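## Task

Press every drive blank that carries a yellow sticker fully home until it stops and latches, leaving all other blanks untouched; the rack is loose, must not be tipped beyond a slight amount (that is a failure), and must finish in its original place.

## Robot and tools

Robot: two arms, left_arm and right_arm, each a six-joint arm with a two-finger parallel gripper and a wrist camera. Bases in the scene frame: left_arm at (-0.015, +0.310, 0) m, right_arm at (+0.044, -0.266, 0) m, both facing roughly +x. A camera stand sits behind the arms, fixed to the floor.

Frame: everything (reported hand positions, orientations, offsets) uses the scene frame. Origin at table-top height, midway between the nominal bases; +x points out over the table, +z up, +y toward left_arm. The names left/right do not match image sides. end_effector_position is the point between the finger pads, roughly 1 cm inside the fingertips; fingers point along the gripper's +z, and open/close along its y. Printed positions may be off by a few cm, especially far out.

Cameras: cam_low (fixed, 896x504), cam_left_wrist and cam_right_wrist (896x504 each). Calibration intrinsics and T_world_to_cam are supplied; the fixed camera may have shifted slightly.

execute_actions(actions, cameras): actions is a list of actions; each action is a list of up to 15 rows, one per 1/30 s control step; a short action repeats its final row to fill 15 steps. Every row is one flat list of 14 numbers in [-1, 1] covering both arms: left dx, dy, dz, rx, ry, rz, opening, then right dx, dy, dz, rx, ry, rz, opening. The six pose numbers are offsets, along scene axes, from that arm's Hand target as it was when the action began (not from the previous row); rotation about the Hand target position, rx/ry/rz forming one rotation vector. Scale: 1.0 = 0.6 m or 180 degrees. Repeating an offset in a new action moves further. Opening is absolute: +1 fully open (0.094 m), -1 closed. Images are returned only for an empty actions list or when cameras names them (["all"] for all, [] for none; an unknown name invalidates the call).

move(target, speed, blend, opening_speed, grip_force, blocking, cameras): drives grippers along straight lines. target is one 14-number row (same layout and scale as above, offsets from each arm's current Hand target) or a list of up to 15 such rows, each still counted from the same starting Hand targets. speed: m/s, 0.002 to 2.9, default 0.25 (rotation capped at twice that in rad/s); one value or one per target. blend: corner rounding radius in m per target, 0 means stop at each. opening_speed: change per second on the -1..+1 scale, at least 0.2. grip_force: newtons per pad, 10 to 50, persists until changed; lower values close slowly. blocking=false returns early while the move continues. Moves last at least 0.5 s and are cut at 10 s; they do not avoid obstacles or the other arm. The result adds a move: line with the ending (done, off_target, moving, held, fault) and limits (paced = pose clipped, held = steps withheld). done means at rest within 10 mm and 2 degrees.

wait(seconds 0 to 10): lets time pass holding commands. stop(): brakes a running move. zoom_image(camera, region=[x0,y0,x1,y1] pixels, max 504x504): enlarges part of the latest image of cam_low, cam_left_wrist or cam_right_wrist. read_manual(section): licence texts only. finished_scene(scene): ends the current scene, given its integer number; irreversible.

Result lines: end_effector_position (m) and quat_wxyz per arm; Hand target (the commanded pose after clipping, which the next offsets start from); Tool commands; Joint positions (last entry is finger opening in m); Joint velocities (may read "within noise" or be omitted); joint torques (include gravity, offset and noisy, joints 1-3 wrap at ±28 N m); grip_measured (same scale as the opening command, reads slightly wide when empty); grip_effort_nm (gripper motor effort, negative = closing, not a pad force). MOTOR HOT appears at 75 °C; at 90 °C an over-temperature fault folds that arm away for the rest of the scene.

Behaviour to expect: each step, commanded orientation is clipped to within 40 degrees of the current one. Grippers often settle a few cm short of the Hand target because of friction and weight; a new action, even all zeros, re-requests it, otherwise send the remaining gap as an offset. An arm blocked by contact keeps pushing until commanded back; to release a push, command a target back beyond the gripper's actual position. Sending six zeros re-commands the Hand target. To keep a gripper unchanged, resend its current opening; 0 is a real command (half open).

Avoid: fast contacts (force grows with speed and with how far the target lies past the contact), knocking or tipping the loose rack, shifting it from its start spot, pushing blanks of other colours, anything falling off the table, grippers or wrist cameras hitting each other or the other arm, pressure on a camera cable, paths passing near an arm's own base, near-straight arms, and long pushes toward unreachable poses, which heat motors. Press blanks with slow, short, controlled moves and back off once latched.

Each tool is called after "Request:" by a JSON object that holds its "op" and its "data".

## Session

Request:
{"op": "execute_actions", "data": {"actions": []}}

Request:
{"op": "zoom_image", "data": {"camera": "cam_low", "region": [330, 0, 530, 160]}}

Scene clock: 0.00 s.
left_arm: end_effector_position=(+0.2171, +0.2911, +0.2868) grip_measured=+1.000 grip_effort_nm=n/a end_effector_quat_wxyz=(+0.425, -0.168, +0.881, -0.123) | right_arm: end_effector_position=(+0.2679, -0.2245, +0.3349) grip_measured=+1.000 grip_effort_nm=n/a end_effector_quat_wxyz=(+0.428, +0.004, +0.843, +0.326)
Joint positions: left_arm=[-0.05 0.743 1.101 -1.011 0.016 -0.459 0.094] | right_arm=[-0.553 0.908 1.256 -1.266 -1.012 -0.18 0.094]
Joint velocities: within noise
Joint torques (N m): no reading
Heat: left arm: 22 °C; right arm: 23 °C.
Hand target: left_arm +0.2164, +0.2922, +0.2908; +0.432, -0.166, +0.878, -0.121 | right_arm +0.2663, -0.2220, +0.3382; +0.432, -0.003, +0.840, +0.329
Tool commands: left_gripper/opening=+1.0 right_gripper/opening=+1.0
camera_calibration:
cam_left_wrist: T_world_to_cam=[[0.177659, -0.916538, 0.358322, 0.124732], [-0.870954, -0.315946, -0.376321, 0.422882], [0.458123, -0.245225, -0.854393, 0.306754], [0, 0, 0, 1]] pos_world=[0.20562, 0.323153, 0.376534]
cam_right_wrist: T_world_to_cam=[[0.27032, -0.772431, -0.574698, -0.05421], [-0.887072, 0.0321833, -0.460508, 0.437121], [0.374206, 0.634283, -0.676502, 0.359426], [0, 0, 0, 1]] pos_world=[0.267912, -0.283919, 0.413295]

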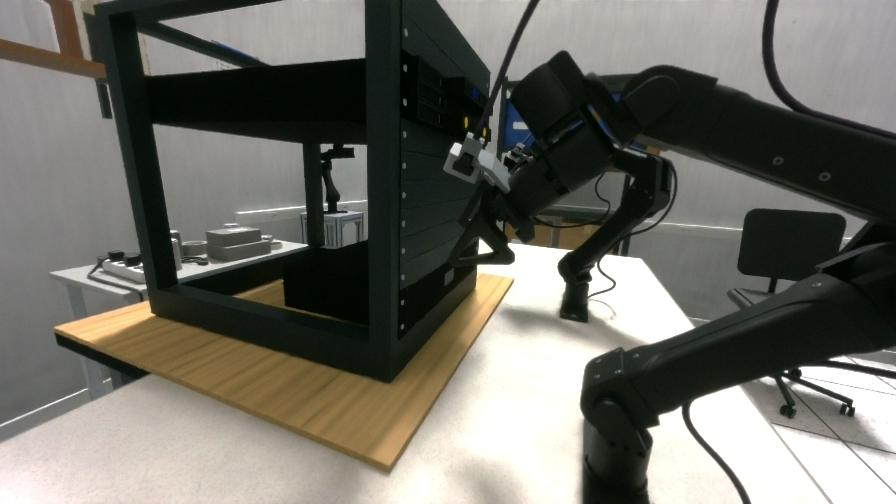

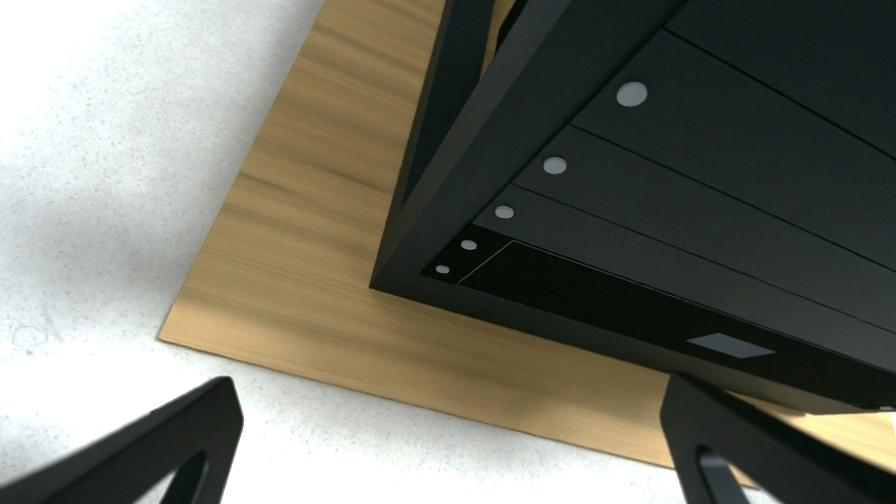

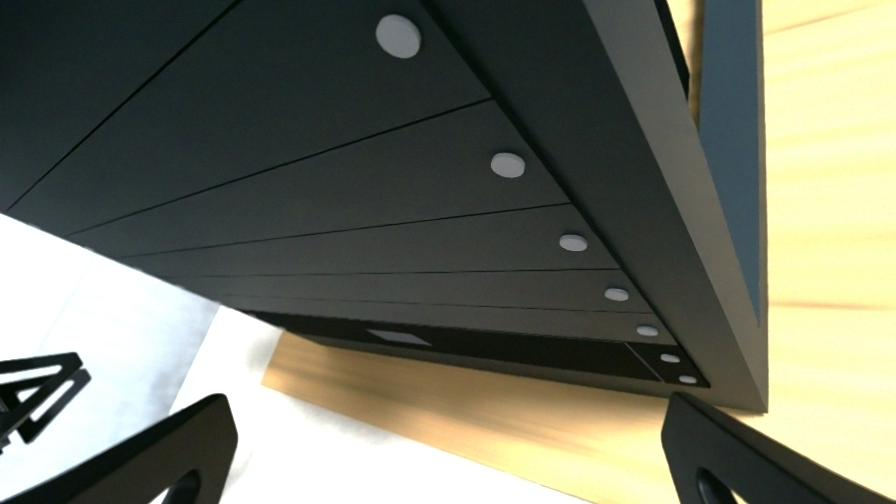

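Scaled by 2.520 from the camera's 896x504 image, which has a finer 1280x720 frame.

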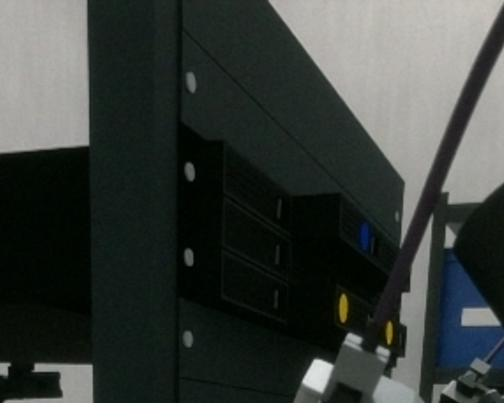

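Request:
{"op": "move", "data": {"target": [[0.039,-0.187,0.099,0.1125,0.0404,-0.0686,-1,-0.0355,0.153,0.036,-0.196,0.05,-0.0834,-1],[0.048,-0.204,0.349,0.1327,-0.2062,-0.0208,-1,-0.0355,0.137,0.27,-0.152,-0.19,-0.155,-1]], "blend": [0.03,0], "cameras": ["all"]}}

Scene clock: 8.63 s.
left_arm: end_effector_position=(+0.2458, +0.1640, +0.4939) grip_measured=-0.997 grip_effort_nm=-0.15 end_effector_quat_wxyz=(+0.698, +0.017, +0.716, +0.008) | right_arm: end_effector_position=(+0.2438, -0.1378, +0.4998) grip_measured=-0.997 grip_effort_nm=-0.18 end_effector_quat_wxyz=(+0.702, -0.008, +0.712, -0.007)
Joint positions: left_arm=[-1.043 1.069 1.474 -0.454 -1.053 -0.008 0] | right_arm=[1.417 0.982 1.486 -0.596 1.407 0.068 0]
Joint torques (N m): left_arm=[0.59 -2.78 4.18 2.07 -0.1 0.07] | right_arm=[-0.9 -1.37 3.75 1.86 -0.05 -0.09]
Heat: left arm: 23 °C; right arm: 25 °C.
Hand target: left_arm +0.2452, +0.1697, +0.5002; +0.707, +0.000, +0.707, +0.000 | right_arm +0.2450, -0.1398, +0.5002; +0.707, +0.000, +0.707, +0.000
Off the commanded pose: left_arm 0.009 m, 3 deg | right_arm 0.002 m, 2 deg.
move: off_target (left_arm)
camera_calibration:
cam_left_wrist: T_world_to_cam=[[-0.022622, -0.998671, -0.0463119, 0.191531], [-0.457607, 0.0515297, -0.88766, 0.576319], [0.888867, 0.00111201, -0.458165, 0.0974243], [0, 0, 0, 1]] pos_world=[0.181463, 0.161471, 0.565082]
cam_right_wrist: T_world_to_cam=[[0.0167399, -0.999859, 0.00162681, -0.143512], [-0.44379, -0.008888, -0.896087, 0.592789], [0.895975, 0.0142784, -0.443876, 0.0960287], [0, 0, 0, 1]] pos_world=[0.179437, -0.139594, 0.574048]

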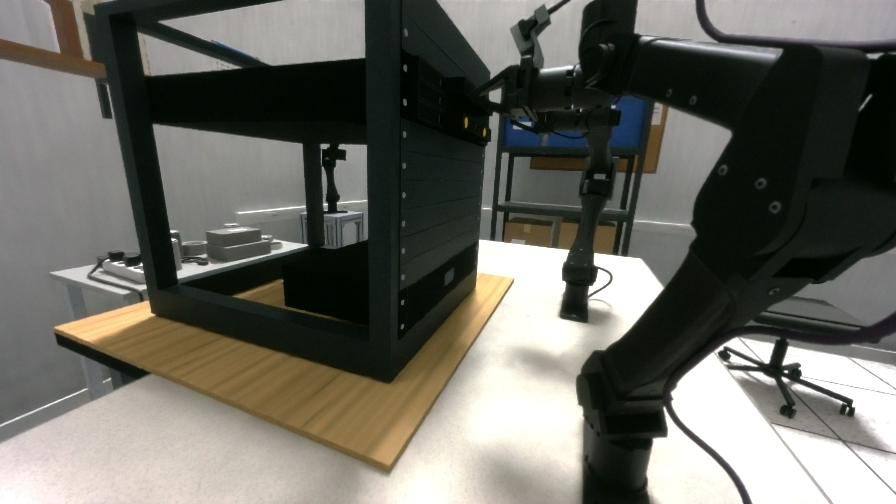

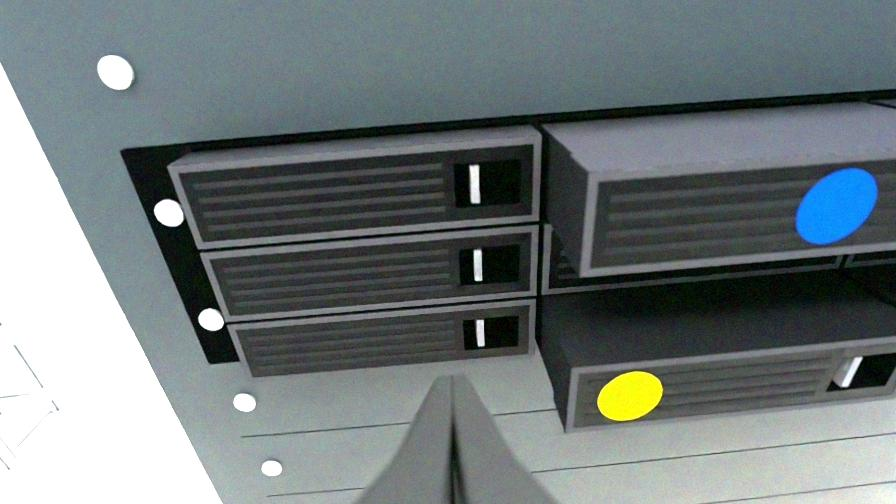

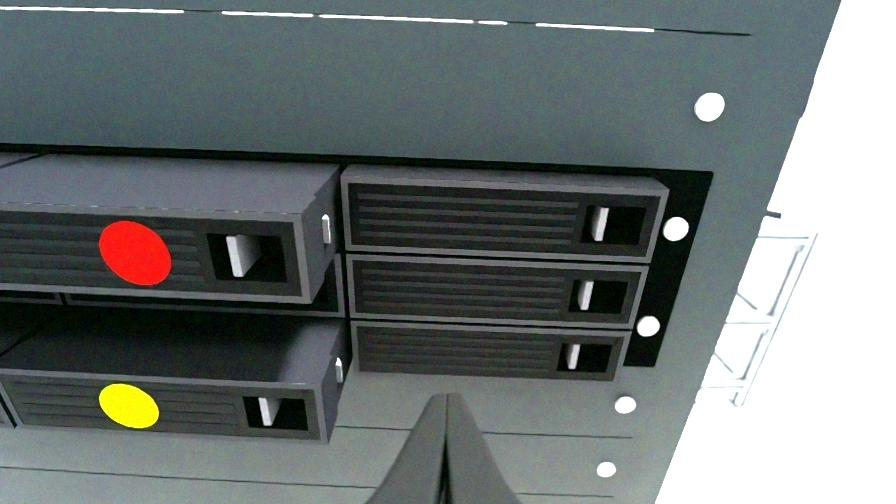

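Request:
{"op": "move", "data": {"target": [0.02,-0.165,-0.045,0,0,0,-1,0,0,0,0,0,0,-1], "cameras": ["all"]}}

Scene clock: 12.03 s.
left_arm: end_effector_position=(+0.2597, +0.0625, +0.4588) grip_measured=-0.997 grip_effort_nm=-0.15 end_effector_quat_wxyz=(+0.697, +0.027, +0.716, +0.015) | right_arm: end_effector_position=(+0.2438, -0.1378, +0.4998) grip_measured=-0.997 grip_effort_nm=-0.18 end_effector_quat_wxyz=(+0.702, -0.009, +0.712, -0.008)
Joint positions: left_arm=[-1.183 1.333 1.474 -0.215 -1.188 -0.011 0] | right_arm=[1.417 0.982 1.486 -0.596 1.407 0.067 0]
Joint torques (N m): left_arm=[-0.21 -6.41 6.31 1.95 -0.26 0.07] | right_arm=[-0.84 -1.18 4.12 1.75 -0.05 -0.01]
Heat: left arm: 24 °C; right arm: 25 °C.
Hand target: left_arm +0.2572, +0.0709, +0.4733; +0.707, +0.000, +0.707, +0.000 | right_arm +0.2448, -0.1400, +0.5003; +0.703, +0.001, +0.711, -0.001 (not the last commanded pose)
Off the commanded pose: left_arm 0.017 m, 4 deg | right_arm 0.002 m, 2 deg.
move: off_target (left_arm)
camera_calibration:
cam_left_wrist: T_world_to_cam=[[-0.0279403, -0.997225, -0.06901, 0.100489], [-0.459845, 0.0741209, -0.8849, 0.554714], [0.88756, 0.00700951, -0.46064, 0.0702343], [0, 0, 0, 1]] pos_world=[0.195553, 0.0586023, 0.530154]
cam_right_wrist: T_world_to_cam=[[0.0168055, -0.999854, 0.00314831, -0.144295], [-0.443782, -0.0102806, -0.896076, 0.59259], [0.895977, 0.0136618, -0.44389, 0.0959501], [0, 0, 0, 1]] pos_world=[0.179437, -0.139493, 0.574051]

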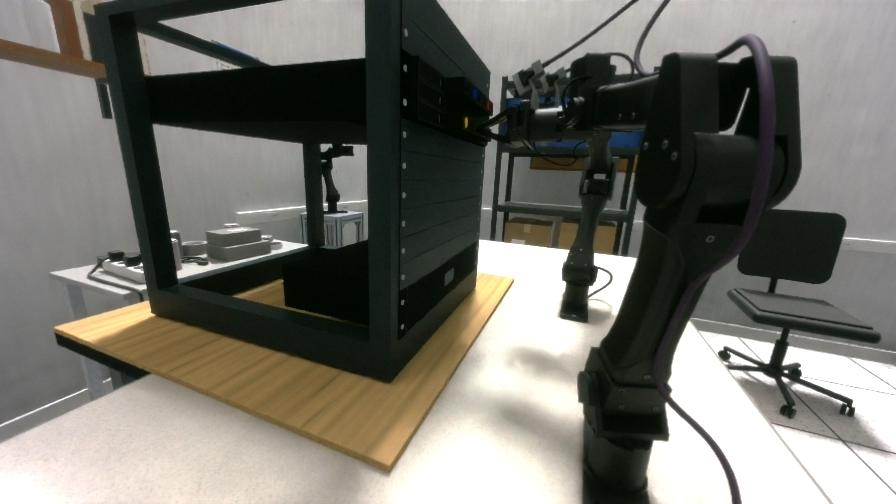

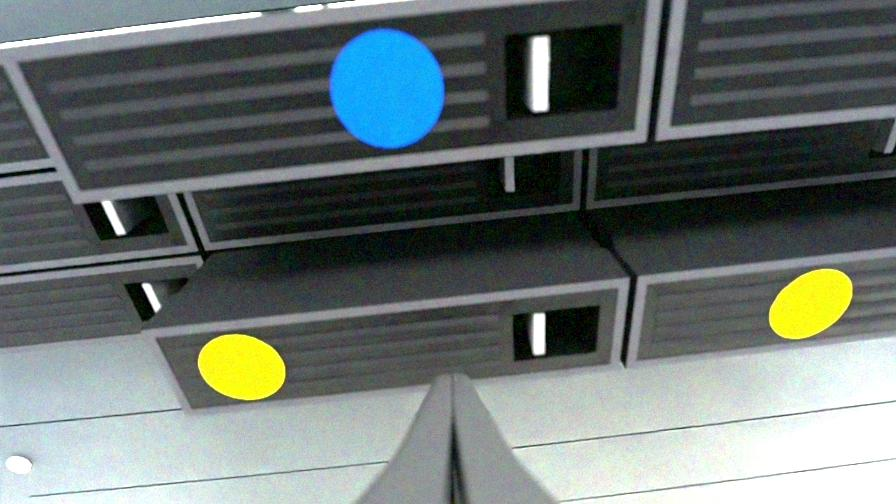

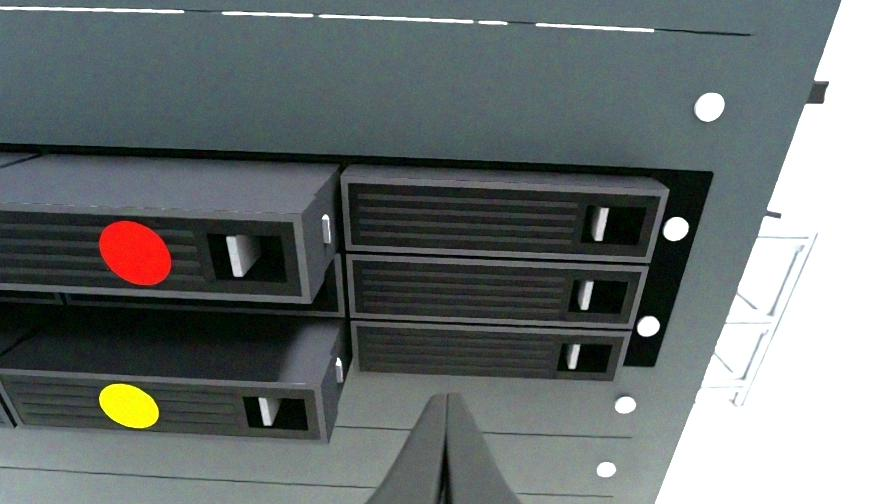

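Request:
{"op": "move", "data": {"target": [[0.0,0.014,0.007,0,0,0,-1,0,0,0,0,0,0,-1],[0.12,0.014,0.007,0,0,0,-1,0,0,0,0,0,0,-1]], "cameras": ["cam_low","cam_left_wrist"], "speed": 0.06}}

Scene clock: 15.47 s.
left_arm: end_effector_position=(+0.3068, +0.0827, +0.4640) grip_measured=-0.997 grip_effort_nm=-0.16 end_effector_quat_wxyz=(+0.696, +0.011, +0.717, +0.023) | right_arm: end_effector_position=(+0.2438, -0.1378, +0.4998) grip_measured=-0.997 grip_effort_nm=-0.18 end_effector_quat_wxyz=(+0.702, -0.009, +0.712, -0.008)
Joint positions: left_arm=[-1 1.368 1.519 -0.209 -1.039 -0.001 0] | right_arm=[1.417 0.982 1.486 -0.596 1.407 0.067 0]
Joint torques (N m): left_arm=[6.26 -2.22 9.28 2.22 0.77 0.07] | right_arm=[-0.85 -1.18 4.14 1.75 -0.05 -0.02]
Heat: left arm: 24 °C; right arm: 25 °C.
Hand target: left_arm +0.3292, +0.0792, +0.4775; +0.707, +0.000, +0.707, +0.000 | right_arm +0.2448, -0.1400, +0.5003; +0.703, +0.001, +0.711, -0.001
Off the commanded pose: left_arm 0.026 m, 3 deg | right_arm 0.002 m, 1 deg.
move: off_target (left_arm)
camera_calibration:
cam_left_wrist: T_world_to_cam=[[0.00549275, -0.998216, -0.0594478, 0.107801], [-0.463516, 0.050135, -0.884669, 0.582419], [0.886071, 0.0324143, -0.462414, 0.0298731], [0, 0, 0, 1]] pos_world=[0.242899, 0.0774411, 0.53547]
Images, in order (width x height): cam_low 896x504, cam_left_wrist 896x504.

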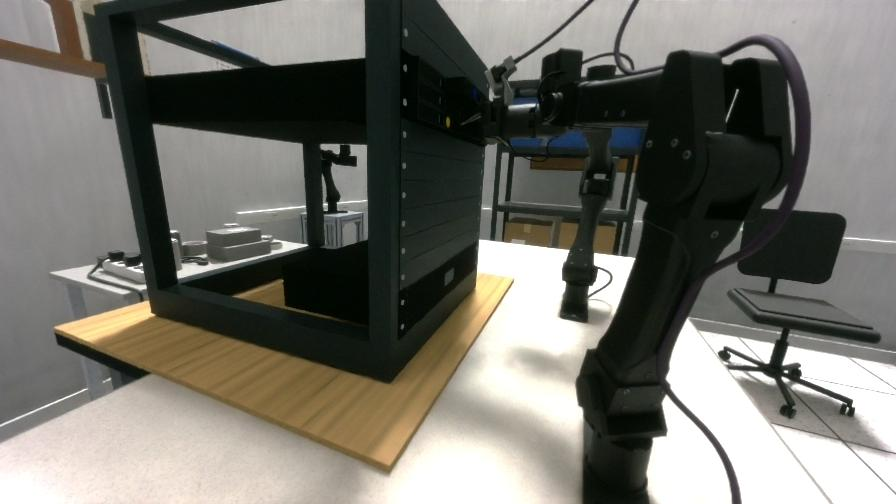

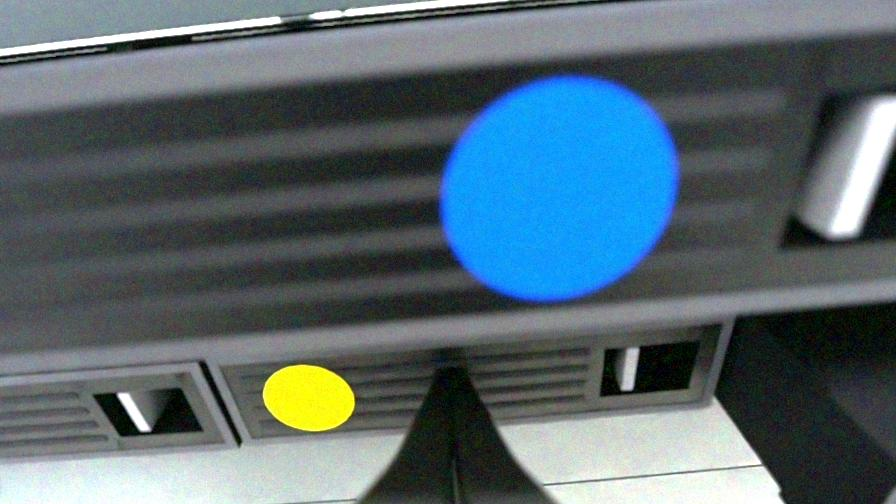

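Request:
{"op": "move", "data": {"target": [[-0.135,0,0.0,0,0,0,-1,0,0,0,0,0,0,-1],[-0.135,0.17,0.0,0,0,0,-1,0.017,0.172,-0.069,0.016,-0.004,0,-1]], "cameras": ["all"], "blend": [0.01,0], "speed": [0.15,0.25]}}

Scene clock: 19.03 s.
left_arm: end_effector_position=(+0.2473, +0.1830, +0.4877) grip_measured=-0.997 grip_effort_nm=-0.15 end_effector_quat_wxyz=(+0.717, -0.020, +0.697, -0.012) | right_arm: end_effector_position=(+0.2564, -0.0306, +0.4567) grip_measured=-0.997 grip_effort_nm=-0.18 end_effector_quat_wxyz=(+0.702, +0.004, +0.712, +0.011)
Joint positions: left_arm=[-0.988 0.982 1.334 -0.298 -1.022 0 0] | right_arm=[1.436 1.233 1.389 -0.243 1.418 0.107 0]
Joint torques (N m): left_arm=[0.64 -1.29 4.45 1.12 0.13 0.03] | right_arm=[0.4 -5.45 4.63 1.87 0.16 -0.09]
Heat: left arm: 25 °C; right arm: 26 °C.
Hand target: left_arm +0.2483, +0.1812, +0.4774; +0.707, +0.000, +0.707, +0.000 | right_arm +0.2549, -0.0368, +0.4590; +0.707, +0.019, +0.706, +0.017
Off the commanded pose: left_arm 0.010 m, 3 deg | right_arm 0.007 m, 2 deg.
move: off_target (left_arm)
camera_calibration:
cam_left_wrist: T_world_to_cam=[[0.00150189, -0.999415, 0.0341677, 0.165096], [-0.410718, -0.0317693, -0.911209, 0.58568], [0.911761, -0.0126647, -0.410526, 0.0669591], [0, 0, 0, 1]] pos_world=[0.179251, 0.184454, 0.555524]
cam_right_wrist: T_world_to_cam=[[0.0250044, -0.998815, -0.0417558, -0.0187457], [-0.442493, 0.0263962, -0.896383, 0.561575], [0.896423, 0.0408902, -0.441309, 0.0635999], [0, 0, 0, 1]] pos_world=[0.191949, -0.0361475, 0.530671]

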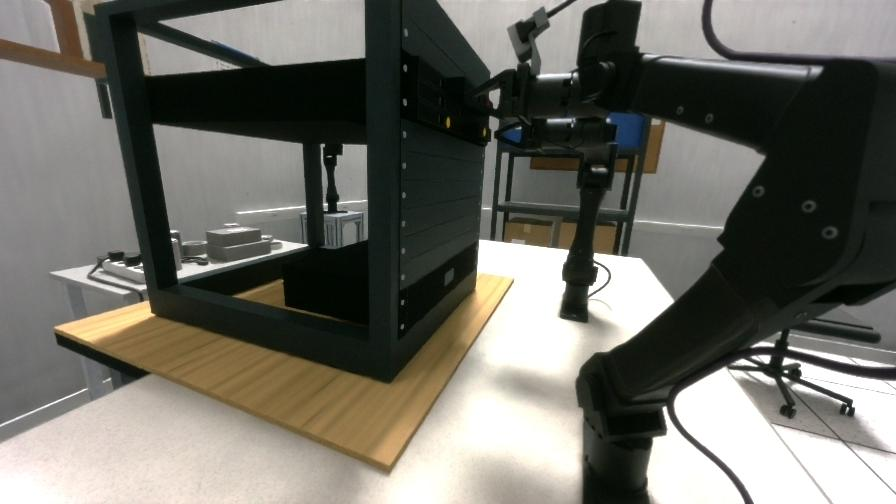

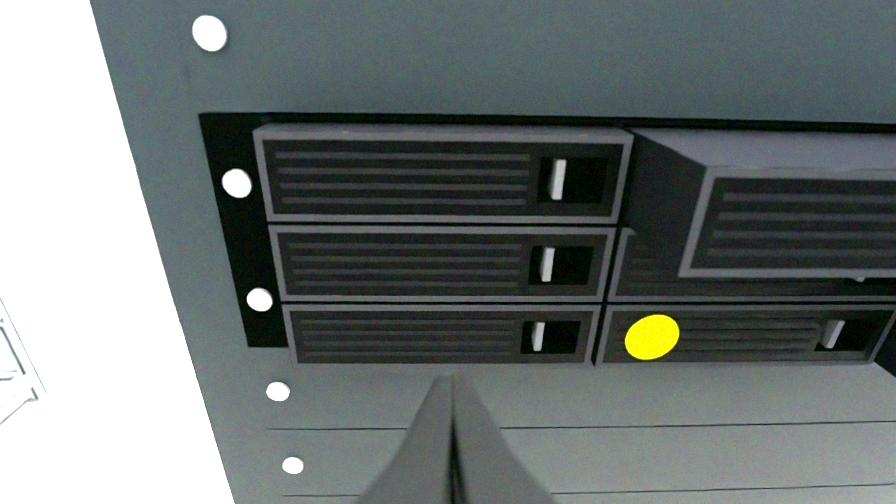

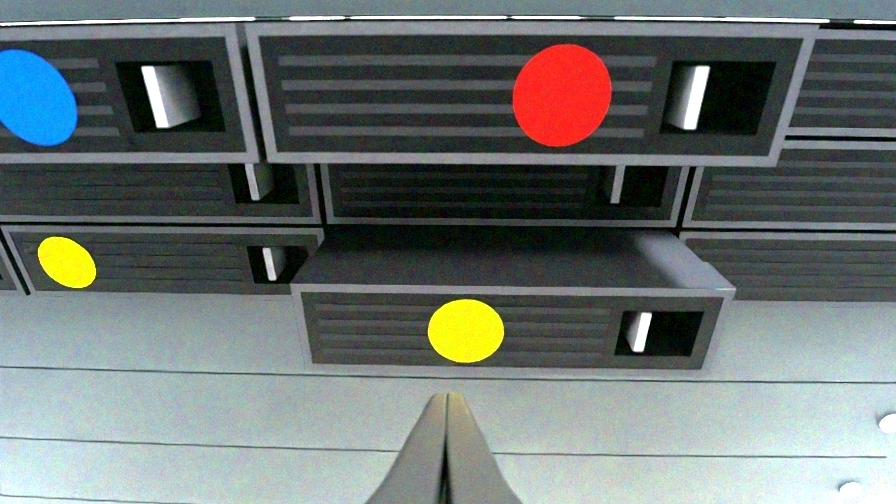

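Request:
{"op": "move", "data": {"target": [[0,0,0.0,0,0,0,-1,0.0,-0.022,0.004,0,0,0,-1],[0,0,0.0,0,0,0,-1,0.132,-0.022,0.004,0,0,0,-1]], "cameras": ["cam_low","cam_right_wrist"], "speed": 0.06}}

Scene clock: 22.57 s.
left_arm: end_effector_position=(+0.2473, +0.1830, +0.4877) grip_measured=-0.997 grip_effort_nm=-0.15 end_effector_quat_wxyz=(+0.717, -0.020, +0.697, -0.012) | right_arm: end_effector_position=(+0.3149, -0.0541, +0.4552) grip_measured=-0.997 grip_effort_nm=-0.18 end_effector_quat_wxyz=(+0.702, +0.012, +0.712, +0.001)
Joint positions: left_arm=[-0.988 0.982 1.334 -0.298 -1.022 0 0] | right_arm=[1.173 1.216 1.357 -0.177 1.18 0.052 0]
Joint torques (N m): left_arm=[0.62 -1.26 4.46 1.13 0.14 0.02] | right_arm=[-6.64 -1.73 7.39 2.25 -0.7 -0.1]
Heat: left arm: 25 °C; right arm: 26 °C.
Hand target: left_arm +0.2483, +0.1812, +0.4774; +0.707, +0.000, +0.707, +0.000 | right_arm +0.3341, -0.0501, +0.4614; +0.707, +0.019, +0.706, +0.017
Off the commanded pose: left_arm 0.010 m, 3 deg | right_arm 0.021 m, 2 deg.
move: off_target (left_arm, right_arm)
camera_calibration:
cam_right_wrist: T_world_to_cam=[[-0.000394413, -0.999229, -0.0392513, -0.0368887], [-0.442072, 0.0353818, -0.896282, 0.587033], [0.89698, 0.0169984, -0.441745, 0.0101344], [0, 0, 0, 1]] pos_world=[0.250406, -0.0578029, 0.529176]
Images, in order (width x height): cam_low 896x504, cam_right_wrist 896x504.

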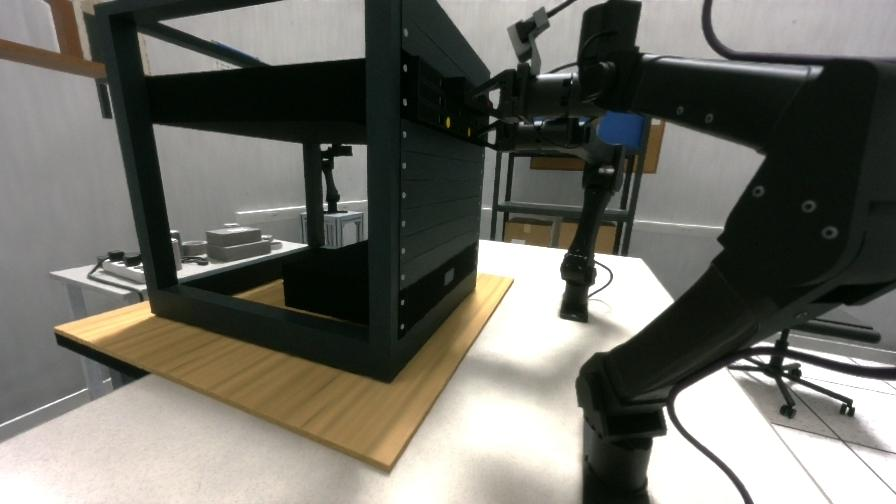

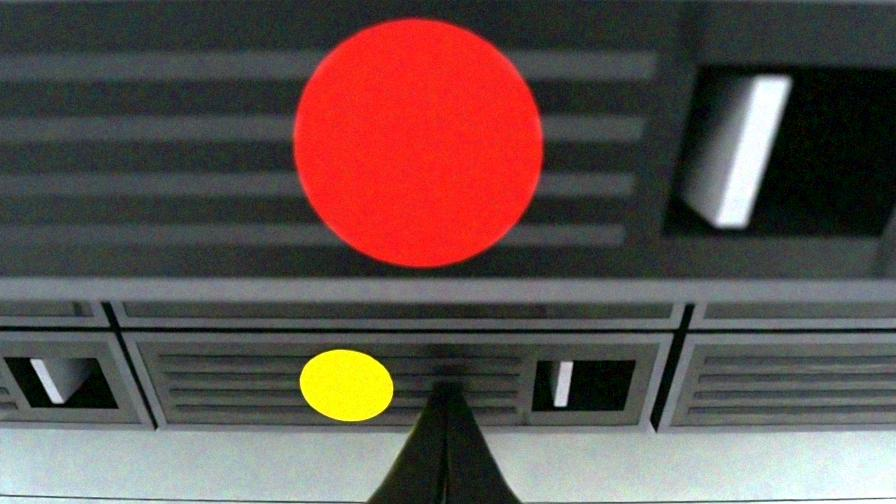

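Seated, flush. Back off and check.

Request:
{"op": "move", "data": {"target": [0,0,0.0,0,0,0,-1,-0.135,0.01,0.004,0,0,0,-1], "cameras": ["all"], "speed": 0.15}}

Request:
{"op": "zoom_image", "data": {"camera": "cam_low", "region": [380, 40, 520, 160]}}

Scene clock: 24.70 s.
left_arm: end_effector_position=(+0.2473, +0.1830, +0.4877) grip_measured=-0.997 grip_effort_nm=-0.16 end_effector_quat_wxyz=(+0.717, -0.020, +0.697, -0.012) | right_arm: end_effector_position=(+0.2560, -0.0374, +0.4590) grip_measured=-0.997 grip_effort_nm=-0.18 end_effector_quat_wxyz=(+0.706, +0.006, +0.708, +0.010)
Joint positions: left_arm=[-0.988 0.982 1.334 -0.298 -1.022 0 0] | right_arm=[1.435 1.206 1.357 -0.177 1.421 0.048 0]
Joint torques (N m): left_arm=[0.61 -1.28 4.4 1.13 0.14 0.02] | right_arm=[0.85 -5.19 5.57 1.66 0.13 -0.09]
Heat: left arm: 24 °C; right arm: 27 °C.
Hand target: left_arm +0.2483, +0.1812, +0.4774; +0.707, +0.000, +0.707, +0.000 | right_arm +0.2532, -0.0440, +0.4638; +0.707, +0.019, +0.706, +0.017
Off the commanded pose: left_arm 0.010 m, 3 deg | right_arm 0.009 m, 2 deg.
move: off_target (left_arm)
camera_calibration:
cam_left_wrist: T_world_to_cam=[[0.00150189, -0.999415, 0.0341677, 0.165096], [-0.410718, -0.0317693, -0.911209, 0.58568], [0.911761, -0.0126647, -0.410526, 0.0669591], [0, 0, 0, 1]] pos_world=[0.179251, 0.184454, 0.555524]
cam_right_wrist: T_world_to_cam=[[0.0210247, -0.99883, -0.0435584, -0.0236157], [-0.433988, 0.0301314, -0.900414, 0.563448], [0.900673, 0.0378348, -0.432847, 0.0601691], [0, 0, 0, 1]] pos_world=[0.190834, -0.042842, 0.532352]

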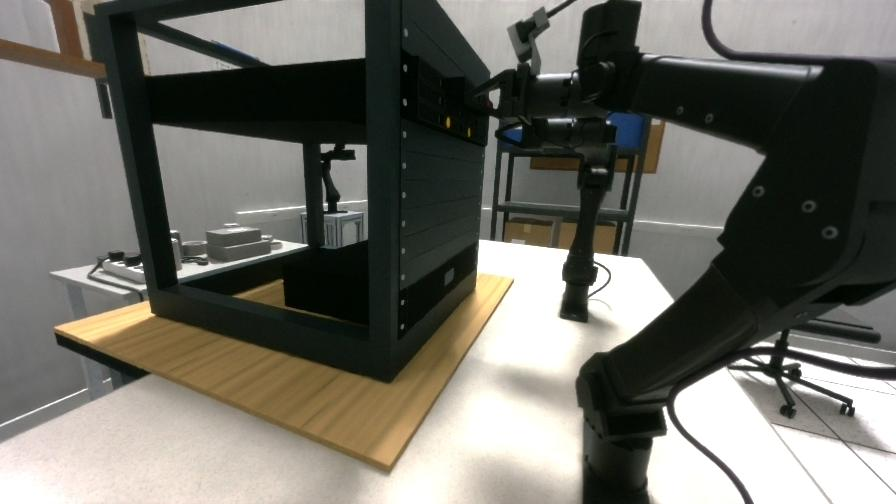

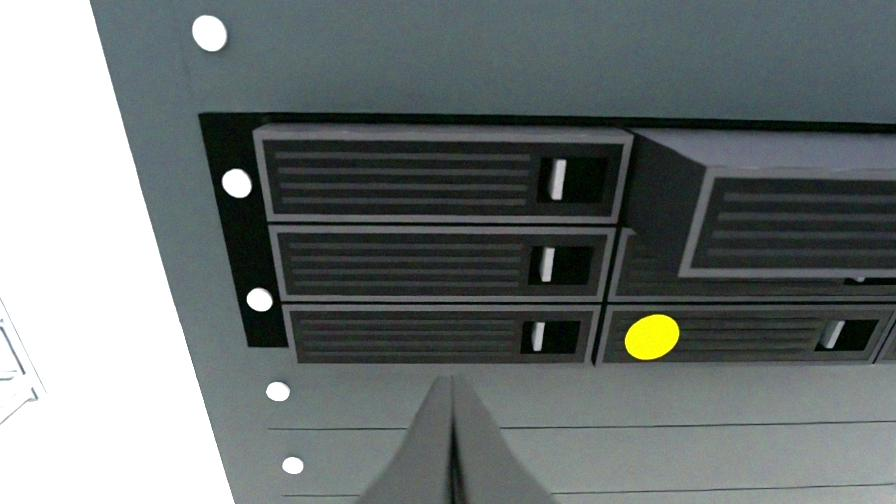

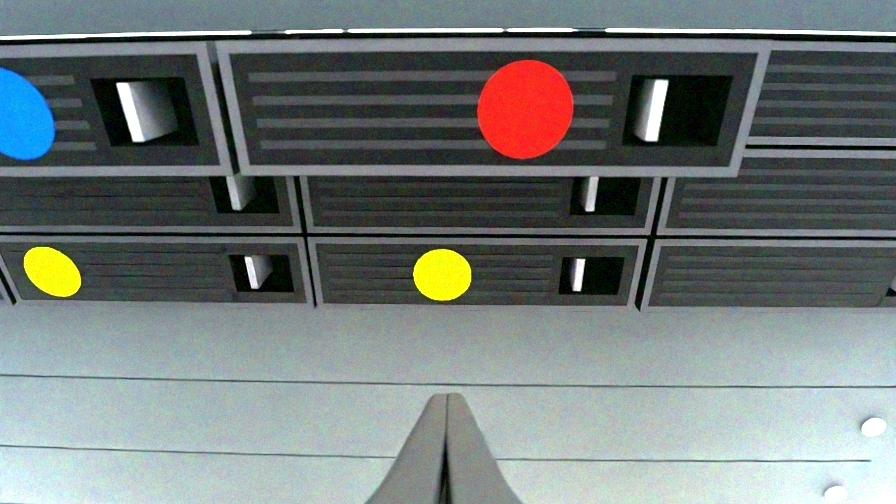

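Scaled by 3.600 from the camera's 896x504 image, which has a finer 1280x720 frame.

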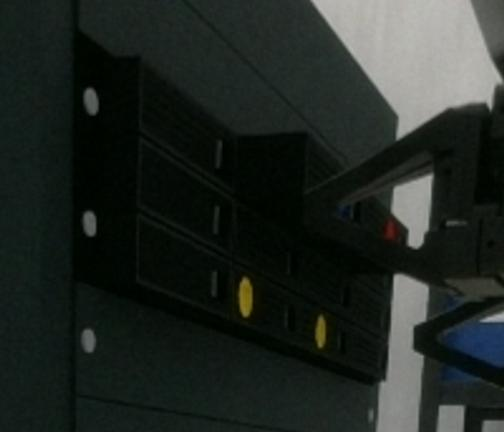

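Request:
{"op": "finished_scene", "data": {"scene": 2}}

The scene is finished: the task was done.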